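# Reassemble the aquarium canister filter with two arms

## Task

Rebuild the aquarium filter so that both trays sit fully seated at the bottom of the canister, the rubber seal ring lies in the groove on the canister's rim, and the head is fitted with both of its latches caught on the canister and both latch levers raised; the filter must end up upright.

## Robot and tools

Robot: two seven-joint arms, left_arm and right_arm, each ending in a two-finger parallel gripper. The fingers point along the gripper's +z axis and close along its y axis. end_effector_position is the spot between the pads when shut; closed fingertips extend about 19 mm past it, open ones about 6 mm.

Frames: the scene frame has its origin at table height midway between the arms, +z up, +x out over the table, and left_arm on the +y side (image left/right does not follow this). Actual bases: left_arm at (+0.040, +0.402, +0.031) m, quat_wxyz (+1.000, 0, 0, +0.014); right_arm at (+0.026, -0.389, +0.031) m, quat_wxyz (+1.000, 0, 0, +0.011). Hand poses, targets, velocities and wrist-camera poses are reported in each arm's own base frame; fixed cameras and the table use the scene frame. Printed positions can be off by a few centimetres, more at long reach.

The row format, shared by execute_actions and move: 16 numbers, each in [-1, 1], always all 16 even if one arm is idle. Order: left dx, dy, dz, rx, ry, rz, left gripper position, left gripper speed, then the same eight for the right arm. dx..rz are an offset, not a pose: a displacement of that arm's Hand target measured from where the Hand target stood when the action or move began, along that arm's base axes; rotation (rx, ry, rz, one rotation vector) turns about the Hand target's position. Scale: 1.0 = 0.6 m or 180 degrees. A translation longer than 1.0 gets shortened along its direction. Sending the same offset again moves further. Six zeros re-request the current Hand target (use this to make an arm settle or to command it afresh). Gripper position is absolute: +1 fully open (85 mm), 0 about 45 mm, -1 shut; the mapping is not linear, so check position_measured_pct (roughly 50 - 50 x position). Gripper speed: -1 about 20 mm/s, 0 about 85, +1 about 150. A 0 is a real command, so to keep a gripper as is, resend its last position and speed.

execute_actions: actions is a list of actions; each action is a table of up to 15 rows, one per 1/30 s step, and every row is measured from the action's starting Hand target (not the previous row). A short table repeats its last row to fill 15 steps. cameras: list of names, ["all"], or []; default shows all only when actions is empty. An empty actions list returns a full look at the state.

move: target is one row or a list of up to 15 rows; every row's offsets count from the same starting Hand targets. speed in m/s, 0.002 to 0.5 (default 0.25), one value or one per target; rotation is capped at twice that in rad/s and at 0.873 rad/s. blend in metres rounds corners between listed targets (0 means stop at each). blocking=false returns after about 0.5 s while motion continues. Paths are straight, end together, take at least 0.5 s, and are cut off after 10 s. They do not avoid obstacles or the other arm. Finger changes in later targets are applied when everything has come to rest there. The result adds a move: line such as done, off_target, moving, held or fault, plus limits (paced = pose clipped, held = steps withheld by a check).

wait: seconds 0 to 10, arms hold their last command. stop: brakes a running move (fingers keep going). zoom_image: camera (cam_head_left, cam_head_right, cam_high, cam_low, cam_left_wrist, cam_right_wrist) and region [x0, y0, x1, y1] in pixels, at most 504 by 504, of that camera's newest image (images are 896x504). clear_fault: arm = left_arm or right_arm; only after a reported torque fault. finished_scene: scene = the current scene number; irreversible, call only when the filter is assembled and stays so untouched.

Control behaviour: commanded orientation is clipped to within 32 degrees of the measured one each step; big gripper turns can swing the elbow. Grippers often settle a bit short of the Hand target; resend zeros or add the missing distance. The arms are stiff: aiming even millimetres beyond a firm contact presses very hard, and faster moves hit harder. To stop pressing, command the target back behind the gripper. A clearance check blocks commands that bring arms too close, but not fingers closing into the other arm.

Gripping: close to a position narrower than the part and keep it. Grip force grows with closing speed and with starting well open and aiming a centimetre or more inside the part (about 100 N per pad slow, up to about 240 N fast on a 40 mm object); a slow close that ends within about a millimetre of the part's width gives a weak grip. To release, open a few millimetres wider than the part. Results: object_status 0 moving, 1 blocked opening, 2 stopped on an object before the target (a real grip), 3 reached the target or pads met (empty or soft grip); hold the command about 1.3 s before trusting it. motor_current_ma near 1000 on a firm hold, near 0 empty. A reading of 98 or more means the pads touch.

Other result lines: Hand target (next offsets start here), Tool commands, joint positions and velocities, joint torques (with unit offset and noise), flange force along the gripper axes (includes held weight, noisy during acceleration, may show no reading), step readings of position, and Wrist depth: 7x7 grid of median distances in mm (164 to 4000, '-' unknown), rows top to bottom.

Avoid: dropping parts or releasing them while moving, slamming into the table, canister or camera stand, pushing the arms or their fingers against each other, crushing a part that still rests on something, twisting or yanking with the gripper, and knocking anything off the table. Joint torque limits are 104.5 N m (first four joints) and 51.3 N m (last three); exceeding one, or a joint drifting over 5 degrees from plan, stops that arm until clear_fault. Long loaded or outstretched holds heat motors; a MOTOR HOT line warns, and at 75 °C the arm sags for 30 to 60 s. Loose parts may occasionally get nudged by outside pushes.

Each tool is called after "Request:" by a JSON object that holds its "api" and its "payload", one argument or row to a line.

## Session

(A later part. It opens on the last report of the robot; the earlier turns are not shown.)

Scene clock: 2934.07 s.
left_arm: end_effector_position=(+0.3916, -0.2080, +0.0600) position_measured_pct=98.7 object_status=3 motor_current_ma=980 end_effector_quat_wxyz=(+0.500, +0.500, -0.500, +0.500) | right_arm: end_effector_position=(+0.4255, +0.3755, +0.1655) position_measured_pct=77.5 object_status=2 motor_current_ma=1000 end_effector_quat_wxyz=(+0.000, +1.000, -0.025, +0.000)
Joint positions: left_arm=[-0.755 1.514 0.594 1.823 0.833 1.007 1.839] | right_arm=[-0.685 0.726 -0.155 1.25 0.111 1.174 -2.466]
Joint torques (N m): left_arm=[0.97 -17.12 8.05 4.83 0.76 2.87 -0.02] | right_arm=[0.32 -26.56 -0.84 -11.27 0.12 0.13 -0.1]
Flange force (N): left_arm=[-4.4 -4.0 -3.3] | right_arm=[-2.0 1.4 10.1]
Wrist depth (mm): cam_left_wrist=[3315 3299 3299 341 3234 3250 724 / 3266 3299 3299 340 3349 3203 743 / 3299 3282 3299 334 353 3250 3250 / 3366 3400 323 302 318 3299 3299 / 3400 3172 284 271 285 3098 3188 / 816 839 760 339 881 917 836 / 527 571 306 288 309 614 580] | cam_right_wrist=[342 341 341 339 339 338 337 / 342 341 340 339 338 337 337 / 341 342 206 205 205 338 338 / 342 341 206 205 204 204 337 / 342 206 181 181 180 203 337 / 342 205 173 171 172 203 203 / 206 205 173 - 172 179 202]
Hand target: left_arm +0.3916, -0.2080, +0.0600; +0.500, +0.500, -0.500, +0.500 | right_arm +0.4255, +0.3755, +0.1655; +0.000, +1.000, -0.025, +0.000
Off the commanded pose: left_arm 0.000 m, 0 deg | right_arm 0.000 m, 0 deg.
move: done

Free. Continue with small steps.

Request:
{"api": "move", "payload": {
  "target": [0,0,0,0,0,0,-1,-1,0,0,-0.0017,0,0,0,-0.85,-1],
  "speed": 0.01
}}

Request:
{"api": "move", "payload": {
  "target": [0,0,0,0,0,0,-1,-1,0,0,-0.0017,0,0,0,-0.85,-1],
  "speed": 0.01,
  "cameras": ["cam_left_wrist","cam_low"]
}}

Request:
{"api": "zoom_image", "payload": {
  "camera": "cam_left_wrist",
  "region": [210, 200, 690, 430]
}}

Scene clock: 2940.00 s.
left_arm: end_effector_position=(+0.3916, -0.2080, +0.0600) position_measured_pct=98.7 object_status=3 motor_current_ma=980 end_effector_quat_wxyz=(+0.500, +0.500, -0.500, +0.500) | right_arm: end_effector_position=(+0.4255, +0.3755, +0.1645) position_measured_pct=77.5 object_status=2 motor_current_ma=1000 end_effector_quat_wxyz=(+0.000, +1.000, -0.025, +0.000)
Joint positions: left_arm=[-0.755 1.514 0.594 1.823 0.833 1.007 1.839] | right_arm=[-0.685 0.727 -0.155 1.252 0.111 1.171 -2.466]
Joint torques (N m): left_arm=[0.96 -17.11 8.03 4.88 0.74 2.87 -0.02] | right_arm=[0.52 -26.01 -0.69 -11.13 0.16 0.07 -0.06]
Flange force (N): left_arm=[-4.5 -4.2 -3.3] | right_arm=[-2.7 1.5 9.2]
Wrist depth (mm): cam_left_wrist=[3250 3266 3250 338 3234 3234 722 / 3349 3349 3282 340 3282 3250 739 / 3299 3282 3203 338 3234 3234 3157 / 3383 3266 323 302 317 3250 3188 / 3234 3219 283 275 285 3219 3157 / 819 848 392 338 885 918 833 / 529 575 307 287 309 615 579] | cam_right_wrist=[341 340 339 339 338 337 336 / 341 340 339 339 338 337 336 / 341 341 206 205 205 337 336 / 341 341 206 204 204 204 336 / 341 206 181 181 180 203 336 / 340 205 173 170 172 203 203 / 206 205 172 - 171 179 202]
Hand target: left_arm +0.3916, -0.2080, +0.0600; +0.500, +0.500, -0.500, +0.500 | right_arm +0.4255, +0.3754, +0.1645; +0.000, +1.000, -0.025, +0.000
Off the commanded pose: left_arm 0.000 m, 0 deg | right_arm 0.000 m, 0 deg.
move: done

Scene clock: 2940.70 s.
left_arm: end_effector_position=(+0.3916, -0.2080, +0.0600) position_measured_pct=98.7 object_status=3 motor_current_ma=980 end_effector_quat_wxyz=(+0.500, +0.500, -0.500, +0.500) | right_arm: end_effector_position=(+0.4255, +0.3755, +0.1635) position_measured_pct=77.5 object_status=2 motor_current_ma=1000 end_effector_quat_wxyz=(+0.000, +1.000, -0.025, +0.000)
Joint positions: left_arm=[-0.755 1.514 0.594 1.823 0.833 1.007 1.839] | right_arm=[-0.685 0.728 -0.155 1.253 0.112 1.169 -2.466]
Joint torques (N m): left_arm=[0.98 -17.1 8.04 4.86 0.75 2.89 -0.02] | right_arm=[1.44 -21.47 0.12 -9.94 0.54 -0.64 -0.02]
Flange force (N): left_arm=[-4.4 -4.1 -3.3] | right_arm=[-6.3 2.7 1.0]
Wrist depth (mm): cam_left_wrist=[3332 3299 3366 335 3266 3250 717 / 3266 3299 3366 340 3234 3282 741 / 3332 3219 3349 339 3203 3203 3234 / 3203 3400 314 303 317 3332 3172 / 3299 3234 285 276 291 3219 3098 / 810 836 391 341 888 922 837 / 530 572 306 287 309 614 581] | cam_right_wrist=[341 340 339 338 337 336 336 / 340 339 338 338 338 336 336 / 340 340 206 205 204 336 336 / 341 206 205 204 204 203 335 / 340 205 181 - 180 203 335 / 340 205 173 168 172 202 203 / 206 205 173 - 171 179 202]
Hand target: left_arm +0.3916, -0.2080, +0.0600; +0.500, +0.500, -0.500, +0.500 | right_arm +0.4255, +0.3755, +0.1634; +0.000, +1.000, -0.025, +0.000
Off the commanded pose: left_arm 0.000 m, 0 deg | right_arm 0.000 m, 0 deg.
move: done
Images, in order (width x height): cam_low 896x504, cam_left_wrist 896x504.

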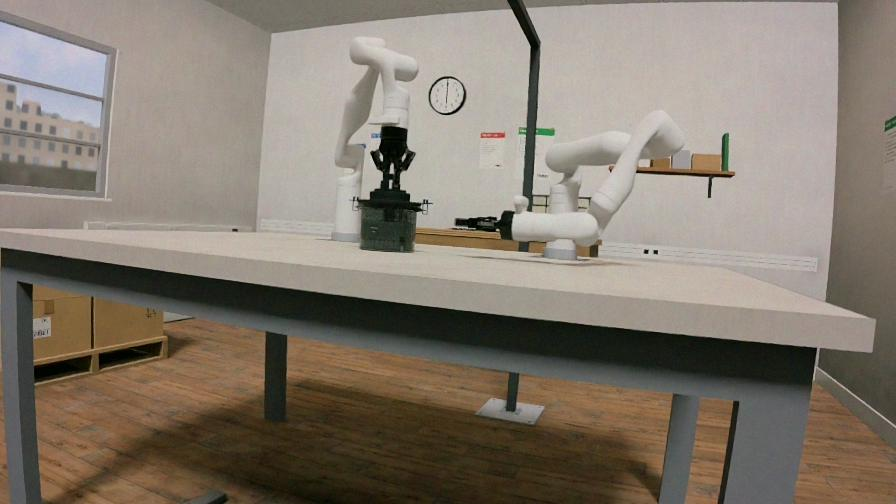

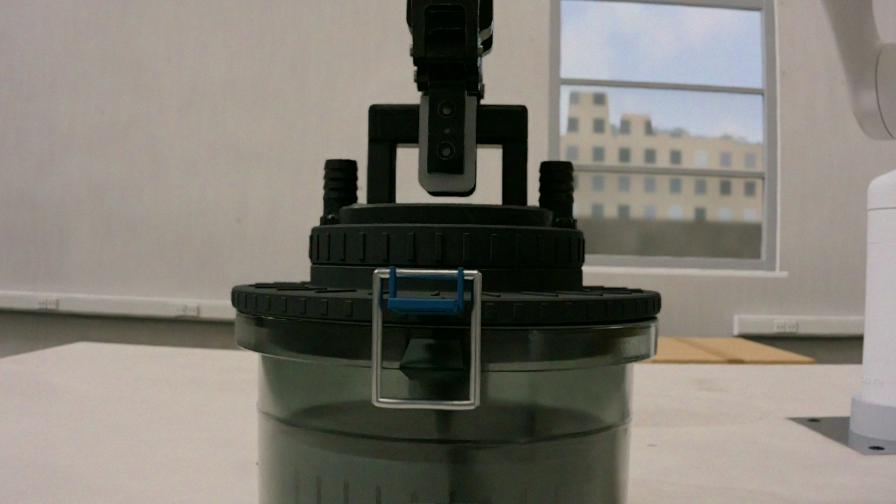

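Scaled by 1.050 from the camera's 896x504 image, which has a finer 1280x720 frame.

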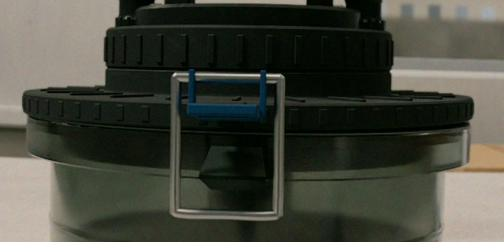

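Request:
{"api": "zoom_image", "payload": {
  "camera": "cam_left_wrist",
  "region": [220, 270, 360, 370]
}}

Request:
{"api": "zoom_image", "payload": {
  "camera": "cam_left_wrist",
  "region": [530, 270, 670, 370]
}}

Scaled by 3.600 from the camera's 896x504 image, which has a finer 1280x720 frame.

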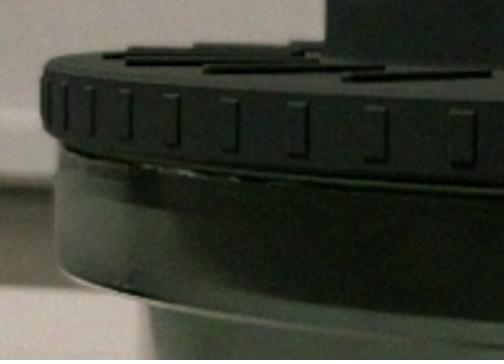

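Scaled by 3.600 from the camera's 896x504 image, which has a finer 1280x720 frame.

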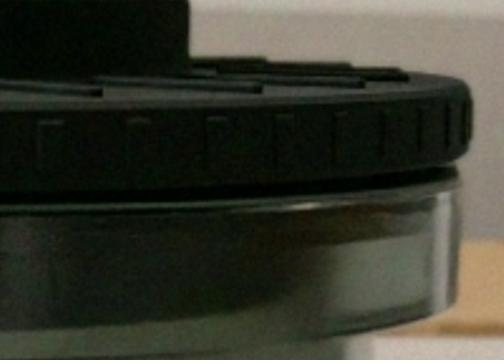

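Request:
{"api": "move", "payload": {
  "target": [0,0,0,0,0,0,-1,-1,0,0,-0.0013,0,0,0,-0.85,-1],
  "speed": 0.01,
  "cameras": ["cam_left_wrist"]
}}

Request:
{"api": "zoom_image", "payload": {
  "camera": "cam_left_wrist",
  "region": [530, 270, 670, 370]
}}

Scene clock: 2951.20 s.
left_arm: end_effector_position=(+0.3916, -0.2080, +0.0600) position_measured_pct=98.7 object_status=3 motor_current_ma=980 end_effector_quat_wxyz=(+0.500, +0.500, -0.500, +0.500) | right_arm: end_effector_position=(+0.4255, +0.3755, +0.1627) position_measured_pct=77.5 object_status=2 motor_current_ma=1000 end_effector_quat_wxyz=(+0.000, +1.000, -0.025, +0.000)
Joint positions: left_arm=[-0.755 1.514 0.594 1.823 0.833 1.007 1.839] | right_arm=[-0.685 0.728 -0.155 1.254 0.112 1.167 -2.467]
Joint torques (N m): left_arm=[0.92 -17.11 8.03 4.87 0.75 2.89 -0.04] | right_arm=[1.86 -16.06 0.76 -8.2 0.74 -1.5 0]
Flange force (N): left_arm=[-4.5 -4.3 -3.2] | right_arm=[-8.7 3.9 -9.3]
Wrist depth (mm): cam_left_wrist=[3332 3315 3315 336 3203 3234 720 / 3299 3282 3332 339 3250 3219 742 / 3400 3172 3250 338 352 3282 3282 / 3400 3315 321 302 316 3188 3203 / 3234 3203 285 274 291 3234 3142 / 818 836 759 341 885 921 840 / 527 574 306 287 309 616 584] | cam_right_wrist=[341 339 338 338 337 337 335 / 340 339 339 337 336 336 335 / 340 339 205 204 204 336 335 / 340 206 205 203 204 203 335 / 340 205 181 - 180 203 334 / 340 205 173 167 172 202 202 / 206 205 172 - 171 179 202]
Hand target: left_arm +0.3916, -0.2080, +0.0600; +0.500, +0.500, -0.500, +0.500 | right_arm +0.4255, +0.3755, +0.1627; +0.000, +1.000, -0.025, +0.000
Off the commanded pose: left_arm 0.000 m, 0 deg | right_arm 0.000 m, 0 deg.
move: done
Images, in order (width x height): cam_left_wrist 896x504.

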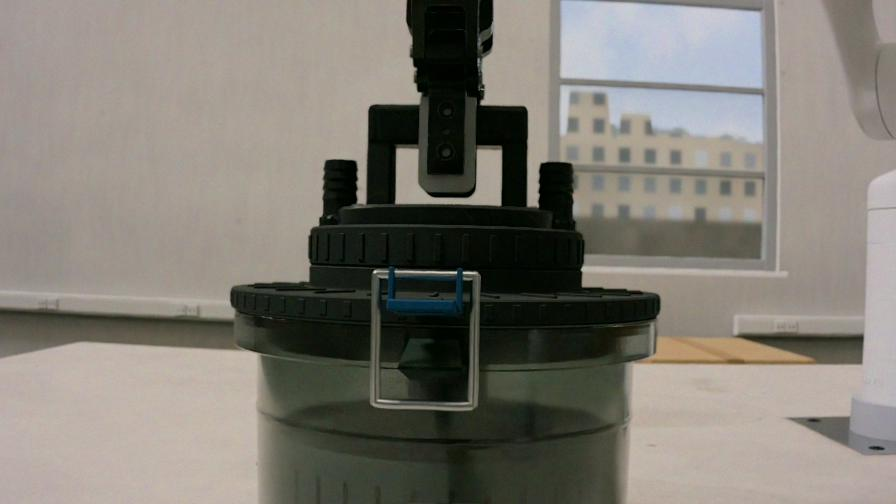

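Scaled by 3.600 from the camera's 896x504 image, which has a finer 1280x720 frame.

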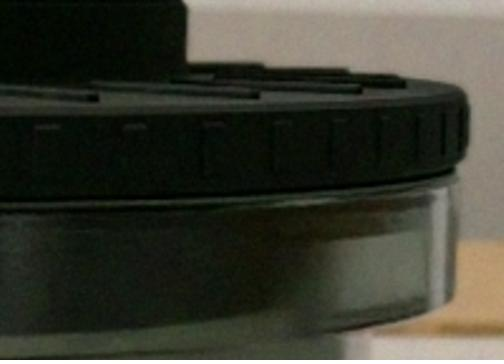

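Request:
{"api": "move", "payload": {
  "target": [
    [0.0067,0,0.0442,0,0,0,-1,-1,0,0,0,0,0,0,-0.85,-1],
    [0.0067,-0.0783,0.0442,0,0,0,-1,-1,0,0,0,0,0,0,-0.85,-1]
  ],
  "speed": 0.08,
  "cameras": ["cam_left_wrist","cam_low","cam_high"]
}}

Request:
{"api": "zoom_image", "payload": {
  "camera": "cam_low",
  "region": [390, 170, 470, 230]
}}

Scene clock: 2981.60 s.
left_arm: end_effector_position=(+0.3956, -0.2550, +0.0865) position_measured_pct=98.7 object_status=3 motor_current_ma=980 end_effector_quat_wxyz=(+0.500, +0.500, -0.499, +0.500) | right_arm: end_effector_position=(+0.4255, +0.3755, +0.1627) position_measured_pct=77.5 object_status=2 motor_current_ma=1000 end_effector_quat_wxyz=(+0.000, +1.000, -0.025, +0.000)
Joint positions: left_arm=[-0.691 1.491 0.675 1.886 0.936 0.907 1.811] | right_arm=[-0.685 0.728 -0.155 1.254 0.112 1.167 -2.467]
Joint torques (N m): left_arm=[1 -16.77 8.59 4.69 0.61 2.97 -0.05] | right_arm=[1.96 -15.16 0.84 -8.04 0.78 -1.56 -0.02]
Flange force (N): left_arm=[-4.0 -4.2 -2.6] | right_arm=[-9.7 4.7 -10.6]
Wrist depth (mm): cam_left_wrist=[3250 3266 3219 260 3219 3188 3157 / 3234 3234 3250 282 3172 3172 3157 / 3250 3234 3250 300 3219 3142 3188 / 3219 3266 305 297 301 3266 3203 / 3219 3332 275 255 265 3250 3157 / 950 294 243 224 243 312 1091 / 655 668 248 211 252 665 675] | cam_right_wrist=[340 339 339 338 337 336 336 / 340 339 339 337 336 336 335 / 340 340 205 204 204 335 335 / 340 205 205 204 203 203 335 / 340 205 181 - 179 203 334 / 340 205 173 167 172 202 202 / 206 205 172 - 171 179 202]
Hand target: left_arm +0.3956, -0.2550, +0.0865; +0.500, +0.500, -0.500, +0.500 | right_arm +0.4255, +0.3755, +0.1627; +0.000, +1.000, -0.025, +0.000
Off the commanded pose: left_arm 0.000 m, 0 deg | right_arm 0.000 m, 0 deg.
move: done
Images, in order (width x height): cam_high 896x504, cam_low 896x504, cam_left_wrist 896x504.

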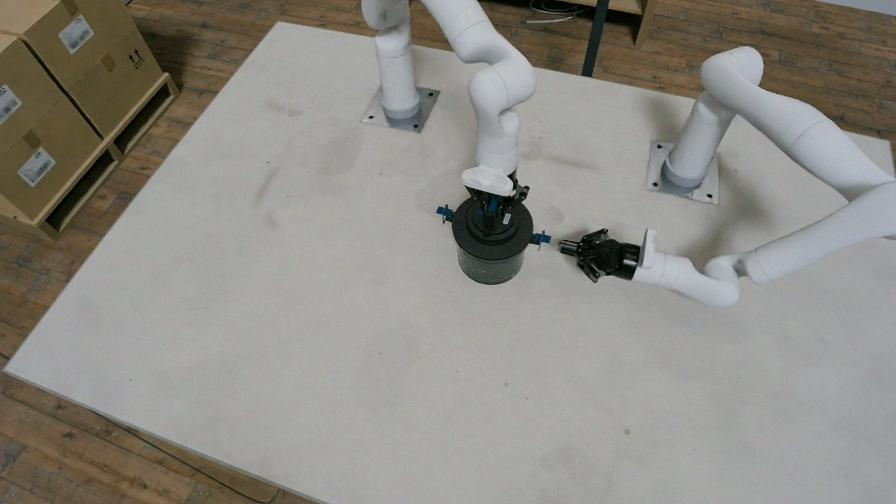

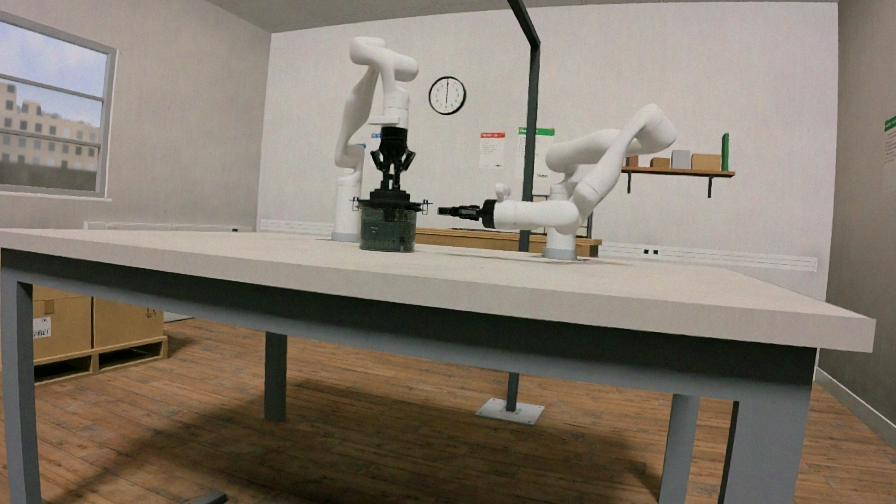

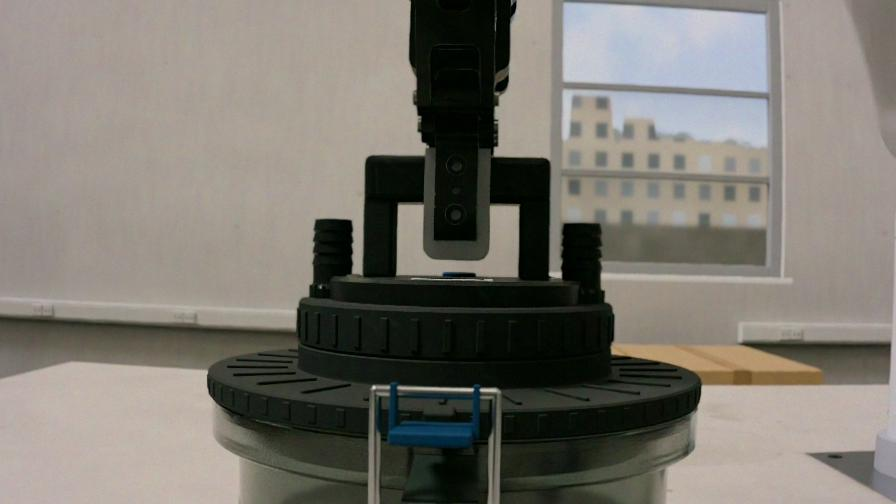

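Scaled by 6.300 from the camera's 896x504 image, which has a finer 1280x720 frame.

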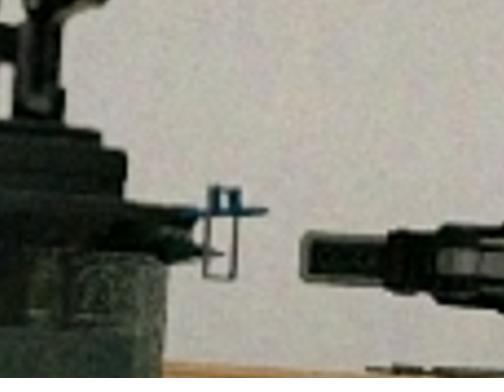

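Request:
{"api": "move", "payload": {
  "target": [0.0022,-0.0405,0,0,0,0,-1,-1,0,0,0,0,0,0,-0.85,-1],
  "speed": 0.04,
  "cameras": ["cam_low","cam_left_wrist"]
}}

Request:
{"api": "zoom_image", "payload": {
  "camera": "cam_low",
  "region": [390, 170, 470, 230]
}}

Scene clock: 2996.33 s.
left_arm: end_effector_position=(+0.3969, -0.2793, +0.0865) position_measured_pct=98.7 object_status=3 motor_current_ma=980 end_effector_quat_wxyz=(+0.500, +0.500, -0.499, +0.500) | right_arm: end_effector_position=(+0.4255, +0.3755, +0.1627) position_measured_pct=77.5 object_status=2 motor_current_ma=1000 end_effector_quat_wxyz=(+0.000, +1.000, -0.025, +0.000)
Joint positions: left_arm=[-0.653 1.51 0.707 1.891 0.98 0.858 1.784] | right_arm=[-0.685 0.728 -0.155 1.254 0.112 1.167 -2.467]
Joint torques (N m): left_arm=[0.85 -16.7 8.91 4.79 0.46 2.99 -0.07] | right_arm=[1.97 -15.16 0.82 -8.05 0.82 -1.57 0.01]
Flange force (N): left_arm=[-4.1 -4.6 -2.1] | right_arm=[-9.7 4.6 -10.6]
Wrist depth (mm): cam_left_wrist=[3250 3188 3219 270 3188 3113 3113 / 3250 3219 3219 262 3142 3266 3234 / 3188 3250 3142 268 274 3219 3098 / 3282 3113 281 269 276 3203 3203 / 3282 3157 248 240 245 3142 3234 / 949 260 235 230 232 274 1107 / 653 617 213 192 209 618 672] | cam_right_wrist=[340 339 339 338 337 336 336 / 340 339 338 338 337 336 336 / 340 339 205 204 204 336 335 / 340 205 205 203 204 203 335 / 340 205 181 - 179 203 334 / 340 205 173 167 172 202 202 / 206 205 172 - 171 179 202]
Hand target: left_arm +0.3969, -0.2793, +0.0865; +0.500, +0.500, -0.499, +0.500 | right_arm +0.4255, +0.3755, +0.1627; +0.000, +1.000, -0.025, +0.000
Off the commanded pose: left_arm 0.000 m, 0 deg | right_arm 0.000 m, 0 deg.
move: done
Images, in order (width x height): cam_low 896x504, cam_left_wrist 896x504.

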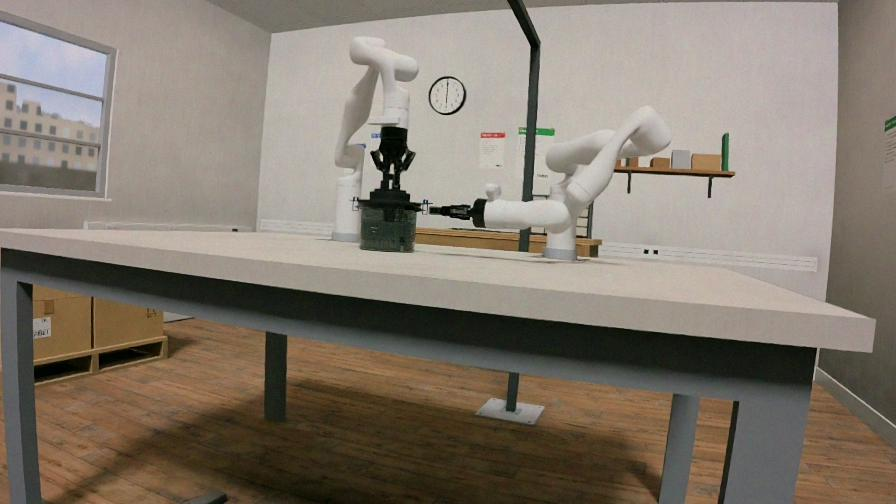

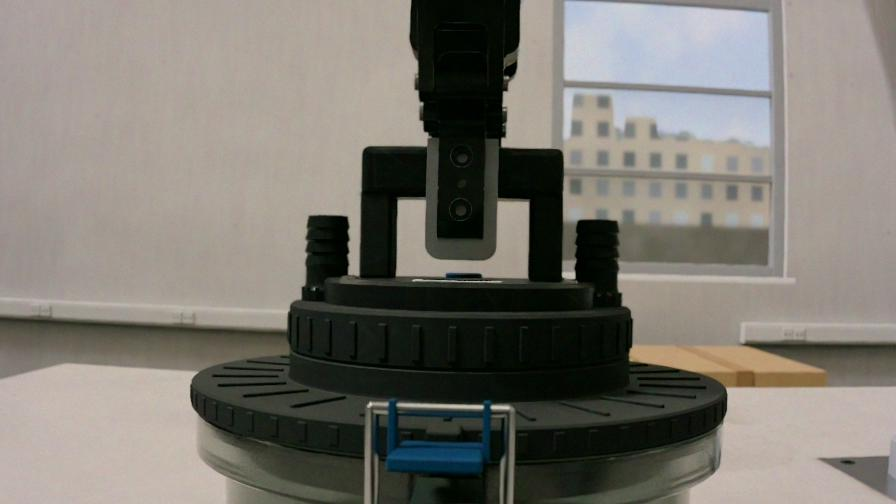

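Scaled by 6.300 from the camera's 896x504 image, which has a finer 1280x720 frame.

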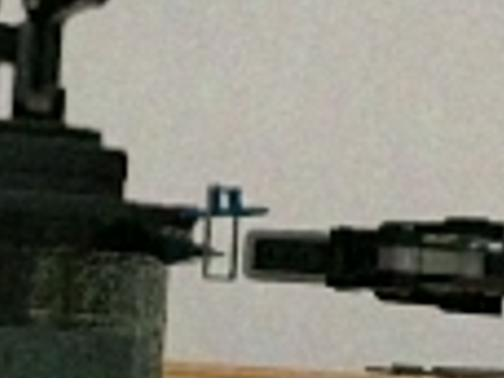

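Request:
{"api": "move", "payload": {
  "target": [0,0,0.0117,0,0,0,-1,-1,0,0,0,0,0,0,-0.85,-1],
  "speed": 0.02
}}

Request:
{"api": "move", "payload": {
  "target": [0,0,0.00333,0,0,0,-1,-1,0,0,0,0,0,0,-0.85,-1],
  "speed": 0.02
}}

Scene clock: 3007.07 s.
left_arm: end_effector_position=(+0.3969, -0.2793, +0.0935) position_measured_pct=98.7 object_status=3 motor_current_ma=980 end_effector_quat_wxyz=(+0.500, +0.500, -0.500, +0.500) | right_arm: end_effector_position=(+0.4255, +0.3755, +0.1627) position_measured_pct=77.5 object_status=2 motor_current_ma=1000 end_effector_quat_wxyz=(+0.000, +1.000, -0.025, +0.000)
Joint positions: left_arm=[-0.655 1.496 0.715 1.902 0.986 0.856 1.789] | right_arm=[-0.685 0.728 -0.155 1.254 0.112 1.167 -2.467]
Joint torques (N m): left_arm=[0.71 -16.96 9.47 5.15 0.57 3.5 -0.07] | right_arm=[1.78 -14.88 0.67 -7.89 0.69 -1.55 -0.02]
Flange force (N): left_arm=[-5.9 -5.3 -1.6] | right_arm=[-9.4 4.9 -11.0]
Wrist depth (mm): cam_left_wrist=[3299 3203 3157 234 3188 3203 3098 / 3234 3234 3332 262 3098 3172 3203 / 3250 3250 3266 269 3172 3188 3098 / 3266 3203 280 267 275 3157 3128 / 3203 3315 258 242 259 3234 3098 / 984 298 243 230 235 312 1135 / 641 601 209 183 208 226 702] | cam_right_wrist=[340 339 339 338 337 336 335 / 341 340 339 338 337 336 335 / 340 339 205 205 204 335 335 / 340 206 205 204 204 203 335 / 340 205 181 - 180 203 335 / 340 205 173 167 172 202 203 / 206 205 172 - 171 179 202]
Hand target: left_arm +0.3969, -0.2793, +0.0935; +0.500, +0.500, -0.500, +0.500 | right_arm +0.4255, +0.3755, +0.1627; +0.000, +1.000, -0.025, +0.000
Off the commanded pose: left_arm 0.000 m, 0 deg | right_arm 0.000 m, 0 deg.
move: done

Scene clock: 3007.77 s.
left_arm: end_effector_position=(+0.3969, -0.2793, +0.0955) position_measured_pct=98.7 object_status=3 motor_current_ma=980 end_effector_quat_wxyz=(+0.500, +0.500, -0.499, +0.500) | right_arm: end_effector_position=(+0.4255, +0.3755, +0.1627) position_measured_pct=77.5 object_status=2 motor_current_ma=1000 end_effector_quat_wxyz=(+0.000, +1.000, -0.025, +0.000)
Joint positions: left_arm=[-0.656 1.491 0.717 1.905 0.988 0.855 1.791] | right_arm=[-0.685 0.728 -0.155 1.254 0.112 1.167 -2.467]
Joint torques (N m): left_arm=[0.73 -16.92 9.62 4.97 0.67 3.5 0] | right_arm=[1.6 -14.87 0.56 -7.84 0.68 -1.51 -0.01]
Flange force (N): left_arm=[-5.8 -4.7 -1.9] | right_arm=[-9.2 5.1 -11.0]
Wrist depth (mm): cam_left_wrist=[3250 3203 3234 233 3157 3203 3188 / 3266 3250 3219 263 3172 3128 3203 / 3172 3203 3250 269 3266 3157 3113 / 3299 3172 279 268 276 3188 3142 / 3142 3157 273 242 267 3128 3157 / 991 905 244 230 239 318 1141 / 687 603 212 199 208 221 707] | cam_right_wrist=[341 339 339 338 337 336 335 / 340 339 338 337 337 336 335 / 340 339 205 204 204 336 335 / 340 205 205 204 204 203 336 / 340 205 181 - 180 203 335 / 340 205 173 167 172 202 202 / 205 205 172 - 171 179 202]
Hand target: left_arm +0.3969, -0.2793, +0.0955; +0.500, +0.500, -0.499, +0.500 | right_arm +0.4255, +0.3755, +0.1627; +0.000, +1.000, -0.025, +0.000
Off the commanded pose: left_arm 0.000 m, 0 deg | right_arm 0.000 m, 0 deg.
move: done

Request:
{"api": "move", "payload": {
  "target": [0,-0.0048,0.0175,0,0,0,-1,-1,0,0,0,0,0,0,-0.85,-1],
  "speed": 0.03,
  "cameras": ["cam_left_wrist","cam_low"]
}}

Request:
{"api": "zoom_image", "payload": {
  "camera": "cam_low",
  "region": [390, 170, 470, 230]
}}

Scene clock: 3016.33 s.
left_arm: end_effector_position=(+0.3969, -0.2822, +0.1060) position_measured_pct=98.7 object_status=3 motor_current_ma=980 end_effector_quat_wxyz=(+0.500, +0.500, -0.499, +0.500) | right_arm: end_effector_position=(+0.4255, +0.3755, +0.1627) position_measured_pct=77.5 object_status=2 motor_current_ma=1000 end_effector_quat_wxyz=(+0.000, +1.000, -0.025, +0.000)
Joint positions: left_arm=[-0.655 1.472 0.732 1.921 1.003 0.846 1.795] | right_arm=[-0.685 0.728 -0.155 1.254 0.112 1.167 -2.467]
Joint torques (N m): left_arm=[1.04 -16.64 9.68 4.94 0.65 3.46 -0.03] | right_arm=[1.63 -14.95 0.6 -7.87 0.66 -1.53 -0.02]
Flange force (N): left_arm=[-5.3 -5.0 -2.7] | right_arm=[-9.1 5.0 -10.9]
Wrist depth (mm): cam_left_wrist=[3219 3203 3219 228 3203 3234 3113 / 3266 3234 3282 260 - 3188 3203 / 3234 3172 3219 265 3219 3157 3157 / 3219 3234 277 265 271 3172 3266 / 3219 3188 276 265 272 3142 3203 / 1047 1190 247 230 242 2248 2271 / 682 248 235 227 232 245 794] | cam_right_wrist=[340 340 339 337 337 337 336 / 340 339 339 338 337 336 335 / 339 339 205 205 204 336 336 / 340 205 205 204 204 203 335 / 340 205 181 - 180 203 335 / 340 205 173 167 171 202 202 / 205 205 172 - 171 179 202]
Hand target: left_arm +0.3969, -0.2822, +0.1060; +0.500, +0.500, -0.499, +0.500 | right_arm +0.4255, +0.3755, +0.1627; +0.000, +1.000, -0.025, +0.000
Off the commanded pose: left_arm 0.000 m, 0 deg | right_arm 0.000 m, 0 deg.
move: done
Images, in order (width x height): cam_low 896x504, cam_left_wrist 896x504.

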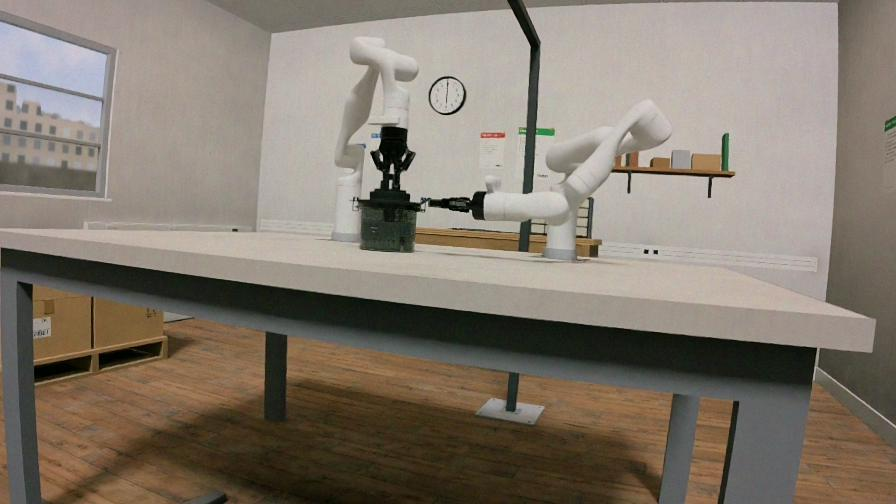

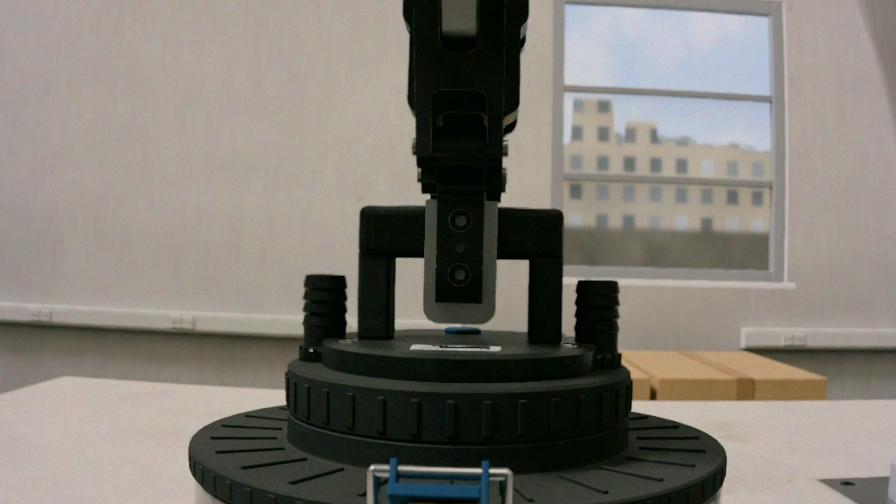

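Scaled by 6.300 from the camera's 896x504 image, which has a finer 1280x720 frame.

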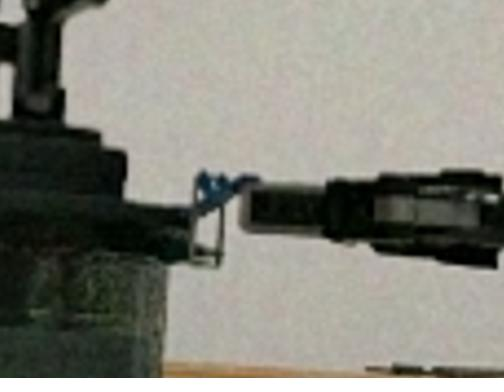

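Request:
{"api": "move", "payload": {
  "target": [0,-0.0063,0.0085,0,0,0,-1,-1,0,0,0,0,0,0,-0.85,-1],
  "speed": 0.02,
  "cameras": ["cam_low"]
}}

Request:
{"api": "zoom_image", "payload": {
  "camera": "cam_low",
  "region": [390, 170, 470, 230]
}}

Request:
{"api": "move", "payload": {
  "target": [0,-0.0085,0.0063,0,0,0,-1,-1,0,0,0,0,0,0,-0.85,-1],
  "speed": 0.02,
  "cameras": ["cam_low"]
}}

Request:
{"api": "zoom_image", "payload": {
  "camera": "cam_low",
  "region": [390, 170, 470, 230]
}}

Scene clock: 3025.80 s.
left_arm: end_effector_position=(+0.3969, -0.2859, +0.1111) position_measured_pct=98.7 object_status=3 motor_current_ma=980 end_effector_quat_wxyz=(+0.500, +0.500, -0.500, +0.500) | right_arm: end_effector_position=(+0.4255, +0.3754, +0.1626) position_measured_pct=77.5 object_status=2 motor_current_ma=1000 end_effector_quat_wxyz=(+0.000, +1.000, -0.025, +0.000)
Joint positions: left_arm=[-0.651 1.464 0.742 1.93 1.015 0.837 1.794] | right_arm=[-0.685 0.728 -0.155 1.254 0.112 1.167 -2.467]
Joint torques (N m): left_arm=[1.31 -16.95 10.29 4.81 0.77 3.82 -0.03] | right_arm=[1.01 -15.53 0.03 -8.13 0.32 -1.48 0.03]
Flange force (N): left_arm=[-6.4 -3.9 -3.1] | right_arm=[-8.4 5.7 -9.7]
Wrist depth (mm): cam_left_wrist=[3250 3299 3172 224 3172 3113 3219 / 3172 3203 3128 257 - 3098 3128 / 3250 3157 3266 255 - 3157 3172 / 3282 3250 3234 262 268 3188 3188 / 3234 3188 273 262 268 3188 3142 / 1080 3203 244 234 242 2255 2225 / 701 269 235 224 231 261 823] | cam_right_wrist=[340 339 339 338 337 336 335 / 341 339 338 337 337 337 335 / 341 339 205 204 204 336 335 / 340 205 205 204 204 203 335 / 339 205 181 - 179 203 334 / 339 205 173 167 172 202 202 / 205 205 172 - 171 179 202]
Hand target: left_arm +0.3969, -0.2860, +0.1111; +0.500, +0.500, -0.500, +0.500 | right_arm +0.4255, +0.3755, +0.1626; +0.000, +1.000, -0.025, +0.000
Off the commanded pose: left_arm 0.000 m, 0 deg | right_arm 0.000 m, 0 deg.
move: done
Images, in order (width x height): cam_low 896x504.

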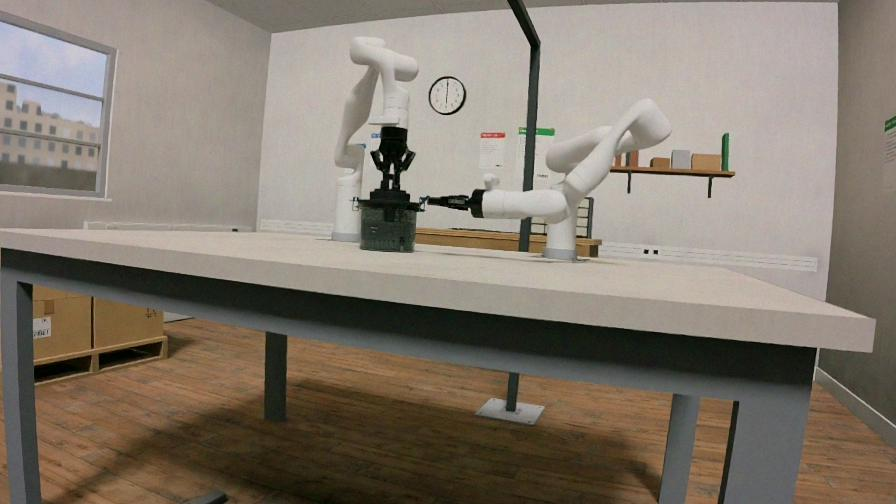

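Scaled by 6.300 from the camera's 896x504 image, which has a finer 1280x720 frame.

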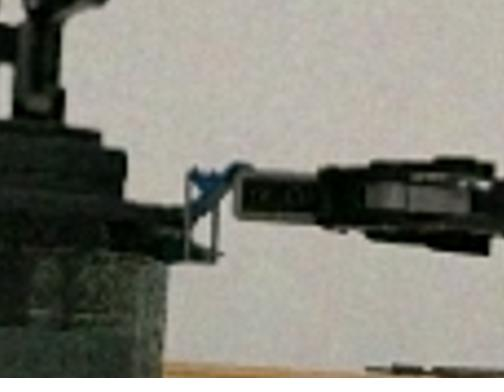

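Scene clock: 3026.53 s.
left_arm: end_effector_position=(+0.3969, -0.2911, +0.1149) position_measured_pct=98.7 object_status=3 motor_current_ma=980 end_effector_quat_wxyz=(+0.500, +0.500, -0.500, +0.500) | right_arm: end_effector_position=(+0.4256, +0.3754, +0.1626) position_measured_pct=77.5 object_status=2 motor_current_ma=1000 end_effector_quat_wxyz=(+0.000, +1.000, -0.025, +0.000)
Joint positions: left_arm=[-0.644 1.461 0.753 1.936 1.028 0.825 1.791] | right_arm=[-0.685 0.728 -0.155 1.254 0.112 1.167 -2.467]
Joint torques (N m): left_arm=[2.81 -16.45 11.51 4.64 1.17 3.71 -0.01] | right_arm=[0.21 -13.65 -0.66 -7.65 -0.01 -2.04 0.12]
Flange force (N): left_arm=[-6.4 -2.8 -8.5] | right_arm=[-8.3 7.3 -13.6]
Wrist depth (mm): cam_left_wrist=[3188 3219 3172 217 3172 3172 3142 / 3219 3219 3282 251 - 3142 3203 / 3299 3299 3234 250 - 3172 3098 / 3203 3282 3203 256 263 3172 3250 / 3266 3188 269 256 263 3098 3172 / 1105 3128 244 231 243 2271 2225 / 751 283 231 219 226 273 837] | cam_right_wrist=[340 340 339 338 337 336 335 / 341 339 339 338 337 336 336 / 340 339 205 204 204 336 335 / 340 205 205 204 204 203 334 / 340 205 181 - 179 203 335 / 340 205 173 167 172 202 202 / 205 205 172 - 171 179 202]
Hand target: left_arm +0.3969, -0.2911, +0.1149; +0.500, +0.500, -0.500, +0.500 | right_arm +0.4255, +0.3754, +0.1626; +0.000, +1.000, -0.025, +0.000
Off the commanded pose: left_arm 0.000 m, 0 deg | right_arm 0.000 m, 0 deg.
move: done
Images, in order (width x height): cam_low 896x504.

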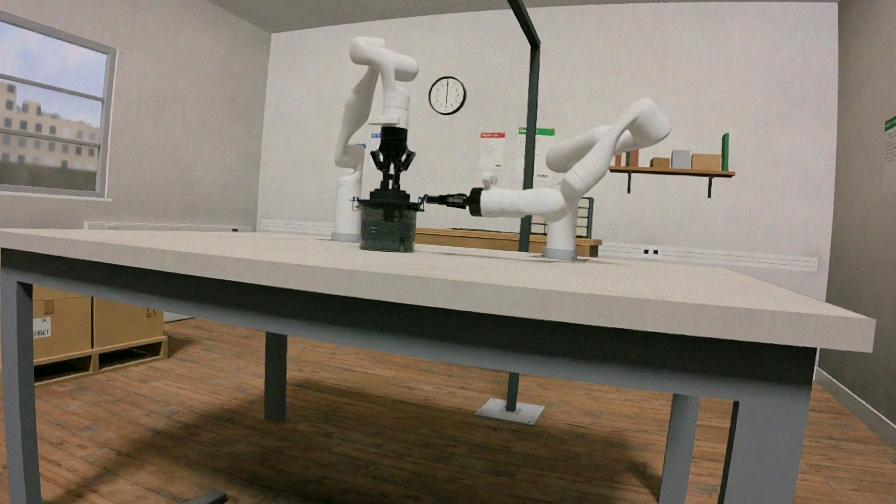

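Scaled by 6.300 from the camera's 896x504 image, which has a finer 1280x720 frame.

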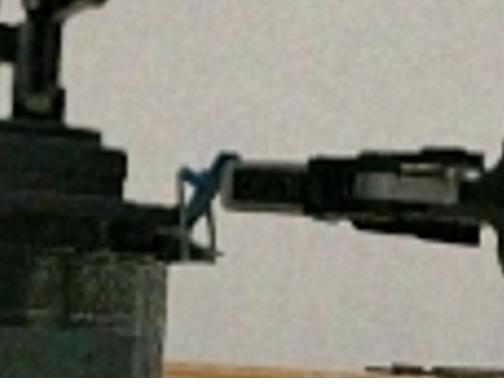

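Request:
{"api": "move", "payload": {
  "target": [0,-0.0098,0.0042,0,0,0,-1,-1,0,0,0,0,0,0,-0.85,-1],
  "speed": 0.02
}}

Request:
{"api": "move", "payload": {
  "target": [0,-0.0067,0.0009,0,0,0,-1,-1,0,0,0,0,0,0,-0.85,-1],
  "speed": 0.02,
  "cameras": ["cam_low"]
}}

Request:
{"api": "zoom_image", "payload": {
  "camera": "cam_low",
  "region": [390, 170, 470, 230]
}}

Scene clock: 3034.33 s.
left_arm: end_effector_position=(+0.3969, -0.2969, +0.1174) position_measured_pct=98.7 object_status=3 motor_current_ma=980 end_effector_quat_wxyz=(+0.500, +0.500, -0.499, +0.500) | right_arm: end_effector_position=(+0.4255, +0.3755, +0.1627) position_measured_pct=77.5 object_status=2 motor_current_ma=1000 end_effector_quat_wxyz=(+0.000, +1.000, -0.025, +0.000)
Joint positions: left_arm=[-0.635 1.46 0.764 1.941 1.043 0.812 1.785] | right_arm=[-0.685 0.728 -0.155 1.254 0.112 1.167 -2.467]
Joint torques (N m): left_arm=[1.33 -16.51 9.61 4.37 0.57 3.07 -0.05] | right_arm=[2.76 -13.78 1.4 -7.11 0.98 -1.43 0.08]
Flange force (N): left_arm=[-4.2 -4.3 -3.4] | right_arm=[-10.2 2.9 -13.1]
Wrist depth (mm): cam_left_wrist=[3332 3282 3188 211 - 3113 3098 / 3219 3219 3219 218 - 3172 3234 / 3250 3113 3219 245 - 3219 3142 / 3266 3172 3282 257 256 3219 3142 / 3266 3157 262 246 257 3157 3172 / 1111 1135 246 234 250 2271 2310 / 767 721 226 212 219 305 849] | cam_right_wrist=[341 339 338 338 337 336 336 / 340 339 338 337 337 336 335 / 340 339 205 204 204 336 335 / 340 206 205 204 203 203 335 / 339 205 181 - 179 203 335 / 340 205 173 172 171 202 202 / 205 205 173 - 171 179 202]
Hand target: left_arm +0.3969, -0.2970, +0.1174; +0.500, +0.500, -0.499, +0.500 | right_arm +0.4255, +0.3755, +0.1627; +0.000, +1.000, -0.025, +0.000
Off the commanded pose: left_arm 0.000 m, 0 deg | right_arm 0.000 m, 0 deg.
move: done

Scene clock: 3035.03 s.
left_arm: end_effector_position=(+0.3969, -0.3010, +0.1179) position_measured_pct=98.7 object_status=3 motor_current_ma=980 end_effector_quat_wxyz=(+0.500, +0.500, -0.499, +0.500) | right_arm: end_effector_position=(+0.4255, +0.3755, +0.1627) position_measured_pct=77.5 object_status=2 motor_current_ma=1000 end_effector_quat_wxyz=(+0.000, +1.000, -0.025, +0.000)
Joint positions: left_arm=[-0.629 1.463 0.77 1.942 1.052 0.804 1.779] | right_arm=[-0.685 0.728 -0.155 1.254 0.112 1.167 -2.467]
Joint torques (N m): left_arm=[1.03 -16.52 9.15 4.36 0.41 2.92 0.02] | right_arm=[2.47 -15.85 1.13 -7.91 0.85 -1.17 0.01]
Flange force (N): left_arm=[-3.7 -4.4 -2.1] | right_arm=[-9.3 3.0 -9.1]
Wrist depth (mm): cam_left_wrist=[3188 3219 3282 206 - 3084 3188 / 3250 3219 3188 214 - 3203 3172 / 3250 3234 3266 233 - 3234 3128 / 3219 3188 3203 254 252 3219 3113 / 3157 3157 258 240 254 3128 3098 / 1116 3142 255 235 252 2248 2240 / 763 728 222 208 218 286 857] | cam_right_wrist=[340 339 338 338 337 336 335 / 340 339 339 337 337 336 335 / 340 339 205 204 204 336 336 / 339 206 205 204 203 203 335 / 340 205 181 - 179 203 335 / 340 205 173 172 171 201 202 / 205 205 172 - 171 178 202]
Hand target: left_arm +0.3969, -0.3010, +0.1179; +0.500, +0.500, -0.499, +0.500 | right_arm +0.4255, +0.3755, +0.1627; +0.000, +1.000, -0.025, +0.000
Off the commanded pose: left_arm 0.000 m, 0 deg | right_arm 0.000 m, 0 deg.
move: done
Images, in order (width x height): cam_low 896x504.

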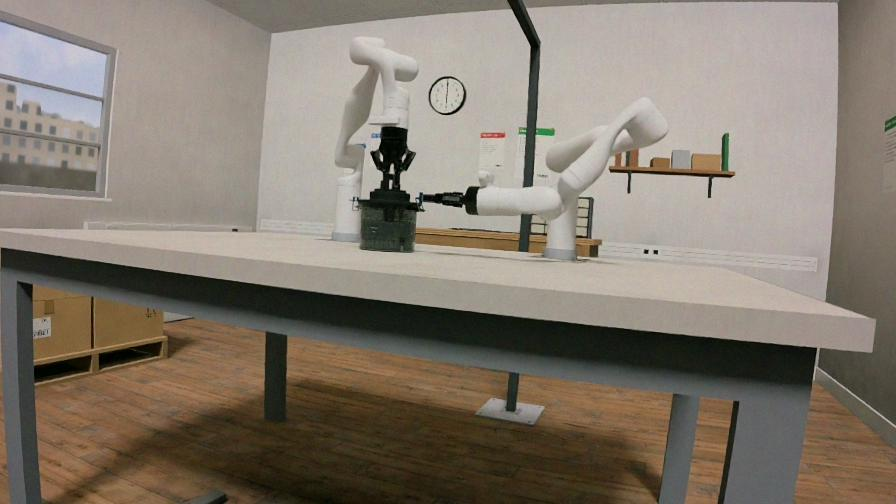

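Scaled by 6.300 from the camera's 896x504 image, which has a finer 1280x720 frame.

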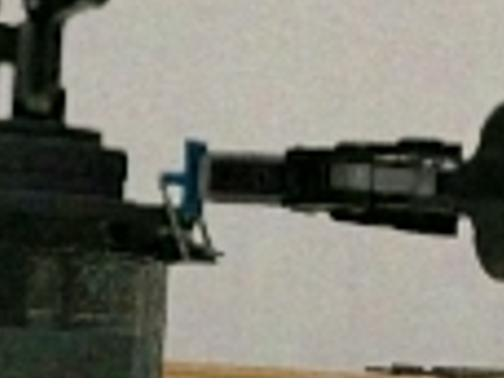

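Request:
{"api": "move", "payload": {
  "target": [0,-0.0042,0.0003,0,0,0,-1,-1,0,0,0,0,0,0,-0.85,-1],
  "speed": 0.02
}}

Request:
{"api": "move", "payload": {
  "target": [0,-0.0025,0,0,0,0,-1,-1,0,0,0,0,0,0,-0.85,-1],
  "speed": 0.02,
  "cameras": ["cam_low"]
}}

Request:
{"api": "zoom_image", "payload": {
  "camera": "cam_low",
  "region": [390, 170, 470, 230]
}}

Scene clock: 3042.07 s.
left_arm: end_effector_position=(+0.3969, -0.3035, +0.1181) position_measured_pct=98.7 object_status=3 motor_current_ma=980 end_effector_quat_wxyz=(+0.500, +0.500, -0.499, +0.500) | right_arm: end_effector_position=(+0.4255, +0.3755, +0.1627) position_measured_pct=77.5 object_status=2 motor_current_ma=1000 end_effector_quat_wxyz=(+0.000, +1.000, -0.025, +0.000)
Joint positions: left_arm=[-0.625 1.465 0.774 1.942 1.057 0.799 1.776] | right_arm=[-0.685 0.728 -0.155 1.254 0.112 1.167 -2.467]
Joint torques (N m): left_arm=[0.98 -16.45 9.22 4.42 0.53 2.88 0.03] | right_arm=[2.49 -15.79 1.13 -7.88 0.86 -1.16 -0.03]
Flange force (N): left_arm=[-3.9 -4.9 -2.4] | right_arm=[-9.3 3.1 -9.2]
Wrist depth (mm): cam_left_wrist=[3172 3266 3142 203 - 3113 3070 / 3203 3203 3203 211 - 3172 3142 / 3203 3203 3234 229 - 3234 3113 / 3203 3157 3157 251 3250 3098 3157 / 3157 3188 255 237 252 3055 3084 / 1122 3266 252 237 243 2310 2232 / 765 729 219 205 215 777 853] | cam_right_wrist=[341 339 338 338 337 336 335 / 340 339 338 337 337 336 335 / 340 339 205 204 204 336 335 / 339 206 205 204 204 203 335 / 340 205 180 - 179 203 335 / 339 205 173 172 171 201 202 / 205 205 172 - 171 179 202]
Hand target: left_arm +0.3969, -0.3035, +0.1181; +0.500, +0.500, -0.499, +0.500 | right_arm +0.4255, +0.3755, +0.1627; +0.000, +1.000, -0.025, +0.000
Off the commanded pose: left_arm 0.000 m, 0 deg | right_arm 0.000 m, 0 deg.
move: done

Scene clock: 3042.77 s.
left_arm: end_effector_position=(+0.3969, -0.3050, +0.1181) position_measured_pct=98.7 object_status=3 motor_current_ma=980 end_effector_quat_wxyz=(+0.500, +0.500, -0.499, +0.500) | right_arm: end_effector_position=(+0.4256, +0.3754, +0.1627) position_measured_pct=77.5 object_status=2 motor_current_ma=1000 end_effector_quat_wxyz=(+0.000, +1.000, -0.025, +0.000)
Joint positions: left_arm=[-0.622 1.466 0.776 1.942 1.06 0.796 1.774] | right_arm=[-0.685 0.728 -0.155 1.254 0.112 1.167 -2.467]
Joint torques (N m): left_arm=[7.4 -14.89 12.17 5.91 0.77 3.01 -0.01] | right_arm=[-2.32 -16.14 -3.03 -10.41 -1.58 -3.48 -0.31]
Flange force (N): left_arm=[-3.7 -4.1 -19.0] | right_arm=[-7.3 13.6 -10.1]
Wrist depth (mm): cam_left_wrist=[3266 3282 3234 202 - 3142 3098 / 3250 3250 3142 211 - 3128 3157 / 3188 3234 3250 228 - 3172 3172 / 3266 3219 3188 251 3219 3113 3070 / 3188 3234 255 237 251 3142 3172 / 1120 3332 247 236 242 2225 2248 / 766 722 218 206 214 776 848] | cam_right_wrist=[340 339 338 338 337 337 335 / 340 339 338 337 337 335 335 / 339 339 205 204 204 335 335 / 340 206 205 204 203 203 335 / 339 205 181 - 179 202 334 / 340 205 173 172 172 201 202 / 205 205 172 - 171 179 202]
Hand target: left_arm +0.3969, -0.3050, +0.1181; +0.500, +0.500, -0.499, +0.500 | right_arm +0.4255, +0.3754, +0.1627; +0.000, +1.000, -0.025, +0.000
Off the commanded pose: left_arm 0.000 m, 0 deg | right_arm 0.000 m, 0 deg.
move: done
Images, in order (width x height): cam_low 896x504.

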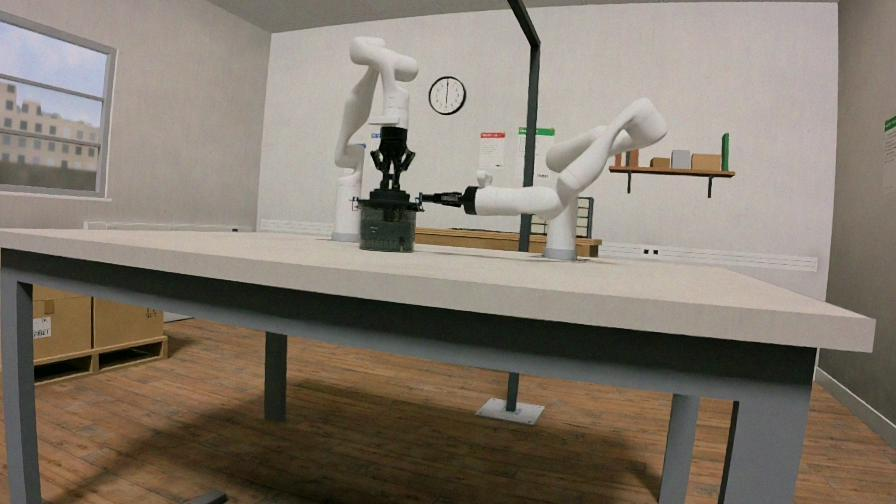

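Scaled by 6.300 from the camera's 896x504 image, which has a finer 1280x720 frame.

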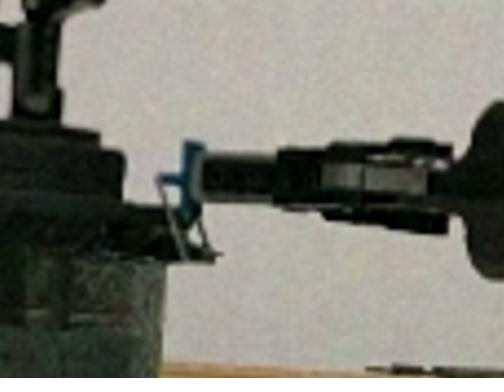

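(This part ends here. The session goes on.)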